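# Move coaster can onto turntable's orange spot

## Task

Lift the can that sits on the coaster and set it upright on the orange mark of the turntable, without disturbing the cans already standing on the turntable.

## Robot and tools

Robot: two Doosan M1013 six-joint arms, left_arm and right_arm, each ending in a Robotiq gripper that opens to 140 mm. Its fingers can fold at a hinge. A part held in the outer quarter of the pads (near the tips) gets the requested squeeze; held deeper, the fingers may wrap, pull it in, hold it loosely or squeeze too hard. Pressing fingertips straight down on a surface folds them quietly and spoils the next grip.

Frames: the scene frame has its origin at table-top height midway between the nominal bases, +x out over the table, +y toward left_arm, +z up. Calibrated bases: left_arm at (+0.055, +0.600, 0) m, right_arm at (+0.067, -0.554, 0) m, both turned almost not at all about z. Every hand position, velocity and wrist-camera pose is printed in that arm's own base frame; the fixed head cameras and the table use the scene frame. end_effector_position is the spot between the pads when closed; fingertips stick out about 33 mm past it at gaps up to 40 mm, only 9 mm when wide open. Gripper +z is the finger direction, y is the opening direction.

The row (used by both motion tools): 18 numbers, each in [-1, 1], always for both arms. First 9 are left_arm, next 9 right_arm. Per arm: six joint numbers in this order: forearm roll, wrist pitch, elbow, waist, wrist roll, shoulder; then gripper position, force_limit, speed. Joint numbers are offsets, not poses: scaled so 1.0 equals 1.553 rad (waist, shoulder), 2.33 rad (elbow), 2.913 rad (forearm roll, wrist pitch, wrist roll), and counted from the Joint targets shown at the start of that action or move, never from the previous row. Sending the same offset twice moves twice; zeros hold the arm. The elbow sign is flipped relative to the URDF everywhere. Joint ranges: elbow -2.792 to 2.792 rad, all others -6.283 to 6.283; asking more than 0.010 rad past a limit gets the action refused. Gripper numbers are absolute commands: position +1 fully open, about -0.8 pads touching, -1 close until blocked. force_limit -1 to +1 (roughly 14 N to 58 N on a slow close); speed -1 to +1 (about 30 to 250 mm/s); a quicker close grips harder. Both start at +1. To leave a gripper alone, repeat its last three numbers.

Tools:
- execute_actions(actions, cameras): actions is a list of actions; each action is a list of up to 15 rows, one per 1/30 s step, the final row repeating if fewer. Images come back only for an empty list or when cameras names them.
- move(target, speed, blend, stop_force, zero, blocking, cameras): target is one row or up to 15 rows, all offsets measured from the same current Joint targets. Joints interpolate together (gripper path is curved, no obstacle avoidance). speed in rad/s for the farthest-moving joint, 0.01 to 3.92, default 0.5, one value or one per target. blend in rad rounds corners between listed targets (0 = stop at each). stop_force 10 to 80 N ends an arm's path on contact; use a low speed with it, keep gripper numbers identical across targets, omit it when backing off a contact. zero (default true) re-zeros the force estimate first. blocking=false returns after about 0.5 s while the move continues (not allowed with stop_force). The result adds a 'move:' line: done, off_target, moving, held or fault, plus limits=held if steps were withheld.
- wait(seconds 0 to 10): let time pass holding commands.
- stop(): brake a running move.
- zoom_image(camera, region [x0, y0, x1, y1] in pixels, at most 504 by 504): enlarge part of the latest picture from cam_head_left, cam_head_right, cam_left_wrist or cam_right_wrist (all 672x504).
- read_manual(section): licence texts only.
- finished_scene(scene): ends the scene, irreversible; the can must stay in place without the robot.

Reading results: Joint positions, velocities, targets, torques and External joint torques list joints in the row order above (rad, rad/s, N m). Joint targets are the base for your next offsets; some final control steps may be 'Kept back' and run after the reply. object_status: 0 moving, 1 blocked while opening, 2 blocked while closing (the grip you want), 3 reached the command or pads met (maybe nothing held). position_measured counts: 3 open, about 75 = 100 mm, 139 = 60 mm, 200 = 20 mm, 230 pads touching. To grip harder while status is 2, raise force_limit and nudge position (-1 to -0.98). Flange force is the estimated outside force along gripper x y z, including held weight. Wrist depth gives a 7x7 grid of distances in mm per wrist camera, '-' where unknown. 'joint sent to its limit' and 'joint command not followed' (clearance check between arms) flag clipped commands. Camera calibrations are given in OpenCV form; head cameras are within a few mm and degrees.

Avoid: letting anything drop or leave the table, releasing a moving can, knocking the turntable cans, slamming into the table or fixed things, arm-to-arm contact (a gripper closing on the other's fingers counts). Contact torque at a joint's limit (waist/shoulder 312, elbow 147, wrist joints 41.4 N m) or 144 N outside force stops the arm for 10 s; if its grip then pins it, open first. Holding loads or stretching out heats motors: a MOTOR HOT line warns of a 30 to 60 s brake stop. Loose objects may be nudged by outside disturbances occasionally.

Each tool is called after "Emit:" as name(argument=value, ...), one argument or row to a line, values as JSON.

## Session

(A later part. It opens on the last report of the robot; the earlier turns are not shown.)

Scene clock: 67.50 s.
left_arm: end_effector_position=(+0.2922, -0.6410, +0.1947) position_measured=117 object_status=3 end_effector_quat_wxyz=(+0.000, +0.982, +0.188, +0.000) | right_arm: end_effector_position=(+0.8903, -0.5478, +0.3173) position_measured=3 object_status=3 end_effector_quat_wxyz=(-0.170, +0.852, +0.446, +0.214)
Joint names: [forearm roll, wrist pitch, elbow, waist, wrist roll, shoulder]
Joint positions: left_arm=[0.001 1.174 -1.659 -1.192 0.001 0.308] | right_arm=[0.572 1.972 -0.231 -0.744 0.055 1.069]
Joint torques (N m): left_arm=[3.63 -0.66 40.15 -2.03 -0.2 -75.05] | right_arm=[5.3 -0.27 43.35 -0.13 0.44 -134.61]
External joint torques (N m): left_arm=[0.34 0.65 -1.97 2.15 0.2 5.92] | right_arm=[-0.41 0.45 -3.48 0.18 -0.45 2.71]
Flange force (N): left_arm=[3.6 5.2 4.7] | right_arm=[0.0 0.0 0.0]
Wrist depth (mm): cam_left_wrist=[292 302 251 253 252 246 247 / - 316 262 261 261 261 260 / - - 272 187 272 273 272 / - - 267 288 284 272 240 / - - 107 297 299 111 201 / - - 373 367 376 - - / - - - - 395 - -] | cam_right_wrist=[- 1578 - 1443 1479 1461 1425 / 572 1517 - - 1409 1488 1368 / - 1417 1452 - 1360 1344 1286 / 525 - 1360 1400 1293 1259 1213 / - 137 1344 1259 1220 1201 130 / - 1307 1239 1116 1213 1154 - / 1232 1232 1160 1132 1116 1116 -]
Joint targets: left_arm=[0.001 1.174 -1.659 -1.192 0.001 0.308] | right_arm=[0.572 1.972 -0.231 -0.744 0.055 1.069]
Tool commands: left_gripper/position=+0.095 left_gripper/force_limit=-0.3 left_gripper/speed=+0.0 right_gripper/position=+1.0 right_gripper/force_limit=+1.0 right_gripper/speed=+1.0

Emit:
wait(
  seconds=6.47,
)

Emit:
execute_actions(
  actions=[
    [[0,-0.0002,-0.0001,0.0002,0,0.0001,0.095,-0.3,0,0,0,0,0,0,0,1,1,1],[0,-0.0006,-0.0005,0.0009,0,0.0004,0.095,-0.3,0,0,0,0,0,0,0,1,1,1],[0,-0.0014,-0.0011,0.0020,0,0.0009,0.095,-0.3,0,0,0,0,0,0,0,1,1,1],[0,-0.0024,-0.0020,0.0036,0,0.0016,0.095,-0.3,0,0,0,0,0,0,0,1,1,1],[0,-0.0037,-0.0030,0.0056,0,0.0025,0.095,-0.3,0,0,0,0,0,0,0,1,1,1],[0,-0.0053,-0.0042,0.0079,0,0.0035,0.095,-0.3,0,0,0,0,0,0,0,1,1,1],[0,-0.0070,-0.0056,0.0101,0,0.0046,0.095,-0.3,0,0,0,0,0,0,0,1,1,1],[0,-0.0088,-0.0071,0.0124,0,0.0058,0.095,-0.3,0,0,0,0,0,0,0,1,1,1],[0,-0.0108,-0.0087,0.0147,0,0.0071,0.095,-0.3,0,0,0,0,0,0,0,1,1,1],[0,-0.0128,-0.0103,0.0169,0,0.0085,0.095,-0.3,0,0,0,0,0,0,0,1,1,1],[0,-0.0147,-0.0119,0.0192,0,0.0098,0.095,-0.3,0,0,0,0,0,0,0,1,1,1],[0,-0.0167,-0.0135,0.0214,0,0.0111,0.095,-0.3,0,0,0,0,0,0,0,1,1,1],[0,-0.0185,-0.0150,0.0237,0,0.0123,0.095,-0.3,0,0,0,0,0,0,0,1,1,1],[0,-0.0202,-0.0164,0.0259,0,0.0134,0.095,-0.3,0,0,0,0,0,0,0,1,1,1],[0,-0.0218,-0.0176,0.0282,0,0.0144,0.095,-0.3,0,0,0,0,0,0,0,1,1,1]],
    [[0,-0.0013,-0.0010,0.0023,0,0.0009,0.095,-0.3,0,0,0,0,0,0,0,1,1,1],[0,-0.0023,-0.0019,0.0045,0,0.0016,0.095,-0.3,0,0,0,0,0,0,0,1,1,1],[0,-0.0031,-0.0025,0.0068,0,0.0021,0.095,-0.3,0,0,0,0,0,0,0,1,1,1],[0,-0.0036,-0.0029,0.0090,0,0.0024,-1,-0.3,-0.6,0,0,0,0,0,0,1,1,1],[0,-0.0037,-0.0030,0.0113,0,0.0025,-1,-0.3,-0.6,0,0,0,0,0,0,1,1,1],[0,-0.0037,-0.0030,0.0135,0,0.0025,-1,-0.3,-0.6,0,0,0,0,0,0,1,1,1],[0,-0.0037,-0.0030,0.0158,0,0.0025,-1,-0.3,-0.6,0,0,0,0,0,0,1,1,1],[0,-0.0037,-0.0030,0.0180,0,0.0025,-1,-0.3,-0.6,0,0,0,0,0,0,1,1,1],[0,-0.0037,-0.0030,0.0203,0,0.0025,-1,-0.3,-0.6,0,0,0,0,0,0,1,1,1],[0,-0.0037,-0.0030,0.0225,0,0.0025,-1,-0.3,-0.6,0,0,0,0,0,0,1,1,1],[0,-0.0037,-0.0030,0.0248,0,0.0025,-1,-0.3,-0.6,0,0,0,0,0,0,1,1,1],[0,-0.0037,-0.0030,0.0270,0,0.0025,-1,-0.3,-0.6,0,0,0,0,0,0,1,1,1],[0,-0.0037,-0.0030,0.0293,0,0.0025,-1,-0.3,-0.6,0,0,0,0,0,0,1,1,1],[0,-0.0037,-0.0030,0.0316,0,0.0025,-1,-0.3,-0.6,0,0,0,0,0,0,1,1,1],[0,-0.0037,-0.0030,0.0338,0,0.0025,-1,-0.3,-0.6,0,0,0,0,0,0,1,1,1]],
    [[0,0,0,0.0023,0,0,-1,-0.3,-0.6,0,0,0,0,0,0,1,1,1],[0,0,0,0.0045,0,0,-1,-0.3,-0.6,0,0,0,0,0,0,1,1,1],[0,0,0,0.0068,0,0,-1,-0.3,-0.6,0,0,0,0,0,0,1,1,1],[0,0.0005,0.0004,0.0090,0,-0.0004,-1,-0.3,-0.6,0,0,0,0,0,0,1,1,1],[0,0.0011,0.0009,0.0113,0,-0.0007,-1,-0.3,-0.6,0,0,0,0,0,0,1,1,1],[0,0.0016,0.0013,0.0131,0,-0.0011,-1,-0.3,-0.6,0,0,0,0,0,0,1,1,1],[0,0.0015,0.0011,0.0142,0,-0.0014,-1,-0.3,-0.6,0,0,0,0,0,0,1,1,1],[0,0.0015,0.0008,0.0148,0,-0.0016,-1,-0.3,-0.6,0,0,0,0,0,0,1,1,1],[0,0.0014,0.0006,0.0151,0,-0.0019,-1,-0.3,-0.6,0,0,0,0,0,0,1,1,1],[0,0.0014,0.0003,0.0155,0,-0.0021,-1,-0.3,-0.6,0,0,0,0,0,0,1,1,1],[0,0.0013,0.0001,0.0158,0,-0.0024,-1,-0.3,-0.6,0,0,0,0,0,0,1,1,1],[0,0.0013,-0.0002,0.0162,0,-0.0026,-1,-0.3,-0.6,0,0,0,0,0,0,1,1,1],[0,0.0012,-0.0004,0.0166,0,-0.0029,-1,-0.3,-0.6,0,0,0,0,0,0,1,1,1],[0,0.0012,-0.0007,0.0169,0,-0.0031,-1,-0.3,-0.6,0,0,0,0,0,0,1,1,1],[0,0.0011,-0.0009,0.0173,0,-0.0034,-1,-0.3,-0.6,0,0,0,0,0,0,1,1,1]],
    [[0,-0.0004,-0.0003,0.0006,0,0.0003,-1,-0.3,-0.6,0,0,0,0,0,0,1,1,1],[0,-0.0008,-0.0007,0.0017,0,0.0006,-1,-0.3,-0.6,0,0,0,0,0,0,1,1,1],[0,-0.0012,-0.0010,0.0035,0,0.0008,-1,-0.3,-0.6,0,0,0,0,0,0,1,1,1],[0,-0.0016,-0.0013,0.0058,0,0.0011,-1,-0.3,-0.6,0,0,0,0,0,0,1,1,1],[0,-0.0016,-0.0013,0.0080,0,0.0011,-1,-0.3,-0.6,0,0,0,0,0,0,1,1,1],[0,-0.0016,-0.0013,0.0103,0,0.0011,0.25,-0.3,0,0,0,0,0,0,0,1,1,1],[0,-0.0016,-0.0013,0.0125,0,0.0011,0.25,-0.3,0,0,0,0,0,0,0,1,1,1],[0,-0.0016,-0.0013,0.0148,0,0.0011,0.25,-0.3,0,0,0,0,0,0,0,1,1,1],[0,-0.0016,-0.0013,0.0170,0,0.0011,0.25,-0.3,0,0,0,0,0,0,0,1,1,1],[0,-0.0016,-0.0013,0.0193,0,0.0011,0.25,-0.3,0,0,0,0,0,0,0,1,1,1],[0,-0.0016,-0.0013,0.0216,0,0.0011,0.25,-0.3,0,0,0,0,0,0,0,1,1,1],[0,-0.0016,-0.0013,0.0238,0,0.0011,0.25,-0.3,0,0,0,0,0,0,0,1,1,1],[0,-0.0016,-0.0013,0.0261,0,0.0011,0.25,-0.3,0,0,0,0,0,0,0,1,1,1],[0,-0.0016,-0.0013,0.0283,0,0.0011,0.25,-0.3,0,0,0,0,0,0,0,1,1,1],[0,-0.0016,-0.0013,0.0306,0,0.0011,0.25,-0.3,0,0,0,0,0,0,0,1,1,1]],
    [[0,0.0003,0.0002,0.0023,0,-0.0002,0.25,-0.3,0,0,0,0,0,0,0,1,1,1],[0,0.0011,0.0009,0.0045,0,-0.0007,0.25,-0.3,0,0,0,0,0,0,0,1,1,1],[0,0.0024,0.0020,0.0068,0,-0.0016,0.25,-0.3,0,0,0,0,0,0,0,1,1,1],[0,0.0042,0.0034,0.0090,0,-0.0028,0.25,-0.3,0,0,0,0,0,0,0,1,1,1],[0,0.0064,0.0052,0.0113,0,-0.0042,0.25,-0.3,0,0,0,0,0,0,0,1,1,1],[0,0.0088,0.0071,0.0135,0,-0.0058,0.25,-0.3,0,0,0,0,0,0,0,1,1,1],[0,0.0114,0.0092,0.0158,0,-0.0076,0.25,-0.3,0,0,0,0,0,0,0,1,1,1],[0,0.0141,0.0114,0.0180,0,-0.0093,0.25,-0.3,0,0,0,0,0,0,0,1,1,1],[0,0.0167,0.0135,0.0203,0,-0.0111,0.25,-0.3,0,0,0,0,0,0,0,1,1,1],[0,0.0191,0.0155,0.0225,0,-0.0127,0.25,-0.3,0,0,0,0,0,0,0,1,1,1],[0,0.0213,0.0172,0.0248,0,-0.0141,0.25,-0.3,0,0,0,0,0,0,0,1,1,1],[0,0.0231,0.0186,0.0265,0,-0.0153,0.25,-0.3,0,0,0,0,0,0,0,1,1,1],[0,0.0244,0.0197,0.0276,0,-0.0162,0.25,-0.3,0,0,0,0,0,0,0,1,1,1],[0,0.0252,0.0204,0.0282,0,-0.0167,0.25,-0.3,0,0,0,0,0,0,0,1,1,1],[0,0.0255,0.0206,0.0284,0,-0.0169,0.25,-0.3,0,0,0,0,0,0,0,1,1,1]],
  ],
  cameras=["cam_head_left", "cam_head_right", "cam_left_wrist"],
)

Emit:
zoom_image(
  camera="cam_left_wrist",
  region=[200, 100, 600, 400],
)

Emit:
wait(
  seconds=0.3,
  cameras=["cam_left_wrist"],
)

Scene clock: 75.67 s.
left_arm: end_effector_position=(+0.2922, -0.6410, +0.1947) position_measured=117 object_status=3 end_effector_quat_wxyz=(+0.000, +0.982, +0.188, +0.000) | right_arm: end_effector_position=(+0.8903, -0.5478, +0.3173) position_measured=3 object_status=3 end_effector_quat_wxyz=(-0.170, +0.852, +0.446, +0.214)
Joint names: [forearm roll, wrist pitch, elbow, waist, wrist roll, shoulder]
Joint positions: left_arm=[0.001 1.174 -1.659 -1.192 0.001 0.308] | right_arm=[0.572 1.972 -0.231 -0.744 0.055 1.069]
Joint torques (N m): left_arm=[3.63 -0.64 40.2 -1.97 -0.24 -75.48] | right_arm=[5.31 -0.27 43.38 0.07 0.47 -134.62]
External joint torques (N m): left_arm=[0.34 0.63 -1.99 1.95 0.24 6.33] | right_arm=[-0.4 0.45 -3.44 -0.12 -0.48 2.55]
Flange force (N): left_arm=[3.4 5.7 5.1] | right_arm=[0.0 0.0 0.0]
Wrist depth (mm): cam_left_wrist=[289 298 251 252 252 246 246 / 317 326 262 263 263 261 259 / 331 331 275 274 270 273 269 / 351 345 267 286 - 283 284 / 365 355 113 292 298 111 292 / - - - - - - - / - - 406 - - - -] | cam_right_wrist=[623 - 1599 1702 - 1702 - / - - 1425 1547 1434 1470 1352 / 544 - 1425 1344 1337 1322 1300 / - 137 1352 1265 1272 - 1245 / - 138 1300 1245 1220 1189 130 / - 1252 1232 1183 1166 1111 107 / 1226 1201 1149 1101 1149 1090 1106]
Joint targets: left_arm=[0.001 1.174 -1.659 -1.192 0.001 0.308] | right_arm=[0.572 1.972 -0.231 -0.744 0.055 1.069]
Tool commands: left_gripper/position=+0.095 left_gripper/force_limit=-0.3 left_gripper/speed=+0.0 right_gripper/position=+1.0 right_gripper/force_limit=+1.0 right_gripper/speed=+1.0
wait: 6.50 s; at rest from the start

Scene clock: 78.03 s.
left_arm: end_effector_position=(+0.4118, -0.5679, +0.1765) position_measured=98 object_status=3 end_effector_quat_wxyz=(+0.000, +0.959, +0.284, +0.000) end_effector_velocity=(+0.062, +0.038, +0.127) end_effector_angular_velocity=(-0.002, -0.002, +0.102) | right_arm: end_effector_position=(+0.8903, -0.5478, +0.3173) position_measured=3 object_status=3 end_effector_quat_wxyz=(-0.170, +0.852, +0.446, +0.214)
Joint names: [forearm roll, wrist pitch, elbow, waist, wrist roll, shoulder]
Joint positions: left_arm=[0.001 1.141 -1.685 -0.993 0.001 0.316] | right_arm=[0.572 1.972 -0.231 -0.744 0.055 1.069]
Joint velocities: left_arm=[0 0.218 0.142 0.104 0.002 -0.078] | right_arm=[within noise]
Joint torques (N m): left_arm=[3.53 -0.54 39.32 -2.75 -0.19 -76.87] | right_arm=[5.31 -0.26 43.36 -0.02 0.44 -134.5]
External joint torques (N m): left_arm=[0.38 0.53 -1.76 2.88 0.19 7.38] | right_arm=[-0.41 0.45 -3.4 -0.43 -0.45 2.38]
External joint torques at the end of the 1st action: left_arm=[0.31 1.02 -1.85 0.94 0.26 6.93] | right_arm=[-0.39 0.46 -3.33 -0.08 -0.46 2.42]
External joint torques at the end of the 2nd action: left_arm=[0.13 1.41 2.74 1.39 0.22 -2.41] | right_arm=[-0.35 0.44 -3.41 -0.96 -0.47 2.42]
External joint torques at the end of the 3rd action: left_arm=[0.39 0.64 -2.99 4.25 0.23 9.72] | right_arm=[-0.42 0.45 -3.49 -0.12 -0.47 2.5]
External joint torques at the end of the 4th action: left_arm=[0.34 0.7 -1.97 -0.3 0.23 6.03] | right_arm=[-0.39 0.46 -3.64 -0.43 -0.43 2.69]
Flange force (N): left_arm=[4.8 7.6 5.9] | right_arm=[0.0 0.0 0.0]
Flange force at the end of the 1st action (N): left_arm=[0.9 7.2 5.0] | right_arm=[0.0 0.0 0.0]
Flange force at the end of the 2nd action (N): left_arm=[2.1 3.2 -6.8] | right_arm=[0.0 0.0 0.0]
Flange force at the end of the 3rd action (N): left_arm=[6.1 8.9 9.0] | right_arm=[0.0 0.0 0.0]
Flange force at the end of the 4th action (N): left_arm=[0.0 5.1 5.2] | right_arm=[0.0 0.0 0.0]
Wrist depth (mm): cam_left_wrist=[272 274 278 278 232 230 228 / 284 284 294 244 241 240 225 / - 314 302 251 249 251 250 / 326 320 263 263 170 259 261 / 336 333 138 279 279 125 268 / - - 270 292 290 290 - / - - - 305 258 305 -] | cam_right_wrist=[- 1621 1588 1507 1498 1507 1461 / - 1666 1507 1443 1470 1360 1239 / - 1195 1400 1392 1392 1322 1279 / - 513 1189 1293 1279 1252 1213 / - 120 1360 1293 1259 1226 130 / - 1245 1400 1189 1177 - 107 / 1220 1213 1177 1056 1106 1085 1071]
Joint targets: left_arm=[0.001 1.172 -1.665 -0.978 0.001 0.305] | right_arm=[0.572 1.972 -0.231 -0.744 0.055 1.069]
Kept back: 4 steps.
camera_calibration:
cam_left_wrist: T_world_to_cam=[[0.52676, -0.85001, -0.00263056, -0.685113], [-0.817536, -0.507478, 0.272217, 0.0214344], [-0.232722, -0.141242, -0.962232, 0.326475], [0, 0, 0, 1]] pos_world=[0.454392, -0.525363, 0.306508]
Images, in order (width x height): cam_head_left 672x504, cam_head_right 672x504, cam_left_wrist 672x504.

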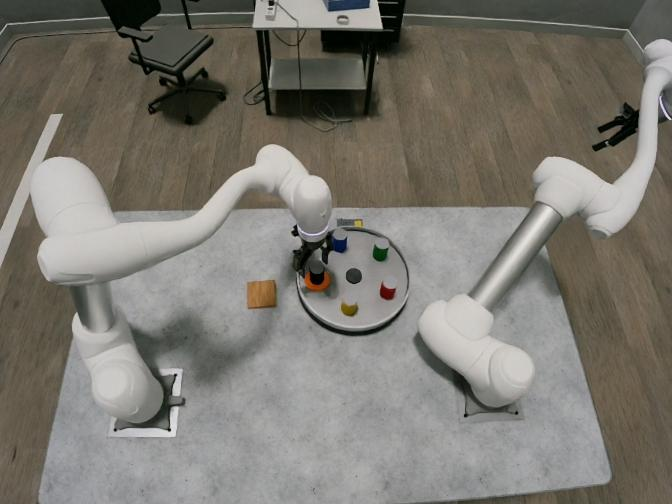

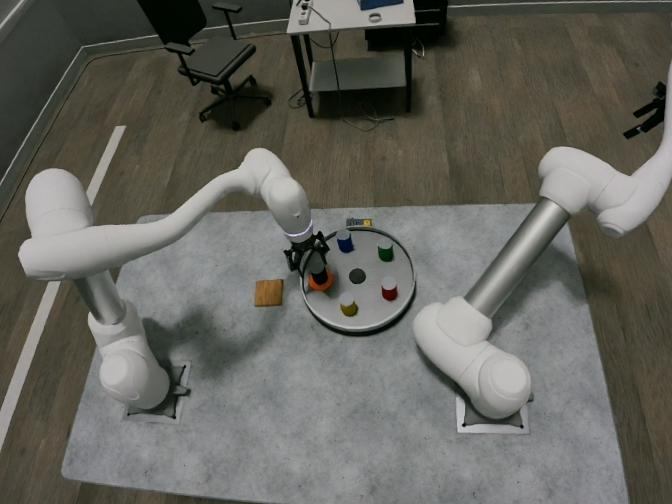

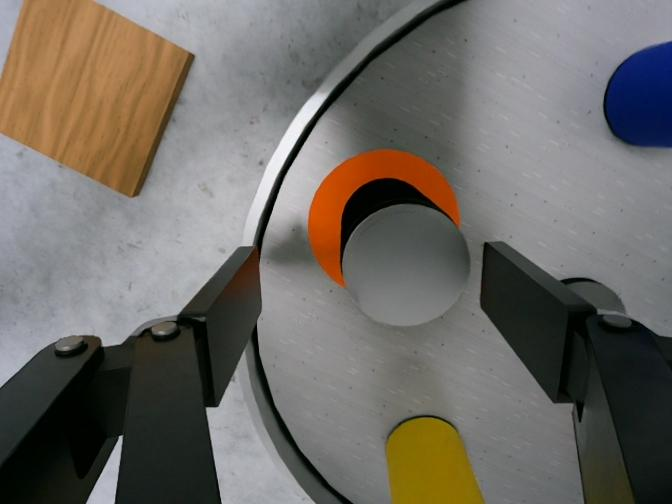

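Scaled by 1.260.

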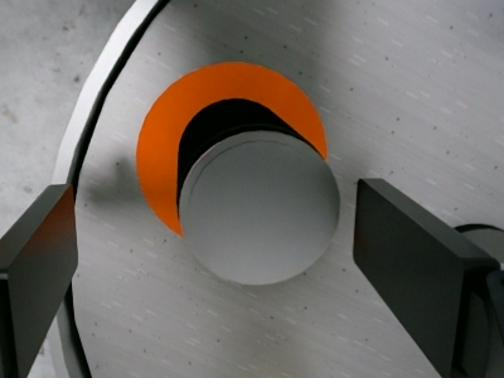

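Scene clock: 78.47 s.
left_arm: end_effector_position=(+0.4207, -0.5619, +0.1946) position_measured=98 object_status=3 end_effector_quat_wxyz=(+0.000, +0.957, +0.292, +0.000) | right_arm: end_effector_position=(+0.8903, -0.5478, +0.3173) position_measured=3 object_status=3 end_effector_quat_wxyz=(-0.170, +0.852, +0.446, +0.214)
Joint names: [forearm roll, wrist pitch, elbow, waist, wrist roll, shoulder]
Joint positions: left_arm=[0.001 1.172 -1.665 -0.978 0.001 0.305] | right_arm=[0.572 1.972 -0.231 -0.744 0.055 1.069]
Joint torques (N m): left_arm=[3.6 -0.69 40.63 -2.26 -0.19 -74.67] | right_arm=[5.3 -0.26 43.44 -0.16 0.48 -134.66]
External joint torques (N m): left_arm=[0.36 0.68 -2.49 2.45 0.19 5.87] | right_arm=[-0.4 0.44 -3.55 -0.44 -0.48 2.71]
Flange force (N): left_arm=[4.0 4.1 5.2] | right_arm=[0.0 0.0 0.0]
Wrist depth (mm): cam_left_wrist=[296 297 300 - 252 251 249 / 306 306 - 262 262 260 258 / 333 321 - 275 222 272 272 / - - 291 288 289 280 285 / - - 138 302 301 125 295 / - - 311 314 313 313 - / - - - 325 277 332 -] | cam_right_wrist=[616 1621 1610 1567 1443 1461 1409 / 592 1621 1470 1461 1384 1384 1322 / - 1893 1409 1425 1344 1322 - / 519 137 1322 1322 1286 1226 1239 / - 137 1400 1245 1195 1201 130 / - 1265 1245 1220 1195 1265 107 / 1259 1189 1047 1143 1106 1116 1081]
Joint targets: left_arm=[0.001 1.172 -1.665 -0.978 0.001 0.305] | right_arm=[0.572 1.972 -0.231 -0.744 0.055 1.069]
Tool commands: left_gripper/position=+0.25 left_gripper/force_limit=-0.3 left_gripper/speed=+0.0 right_gripper/position=+1.0 right_gripper/force_limit=+1.0 right_gripper/speed=+1.0
wait: 0.30 s; at rest by 0.27 s
camera_calibration:
cam_left_wrist: T_world_to_cam=[[0.539723, -0.841838, -0.00277901, -0.68553], [-0.809618, -0.519964, 0.272315, 0.0165245], [-0.230691, -0.144725, -0.962204, 0.343912], [0, 0, 0, 1]] pos_world=[0.462712, -0.518741, 0.324508]
Images, in order (width x height): cam_left_wrist 672x504.

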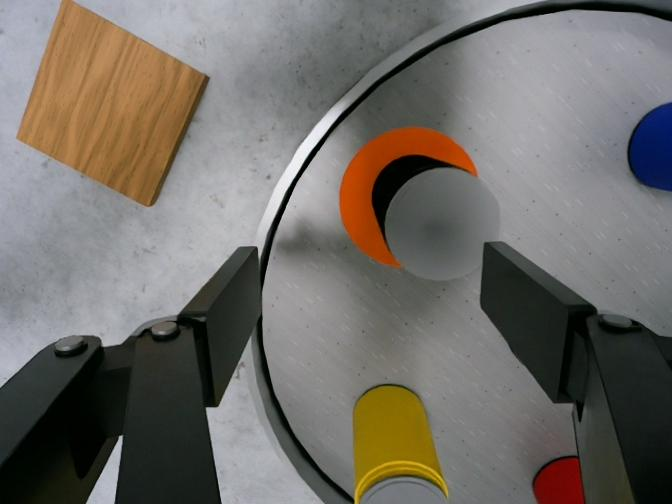

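Emit:
finished_scene(
  scene=1,
)

The scene is finished: the task was done.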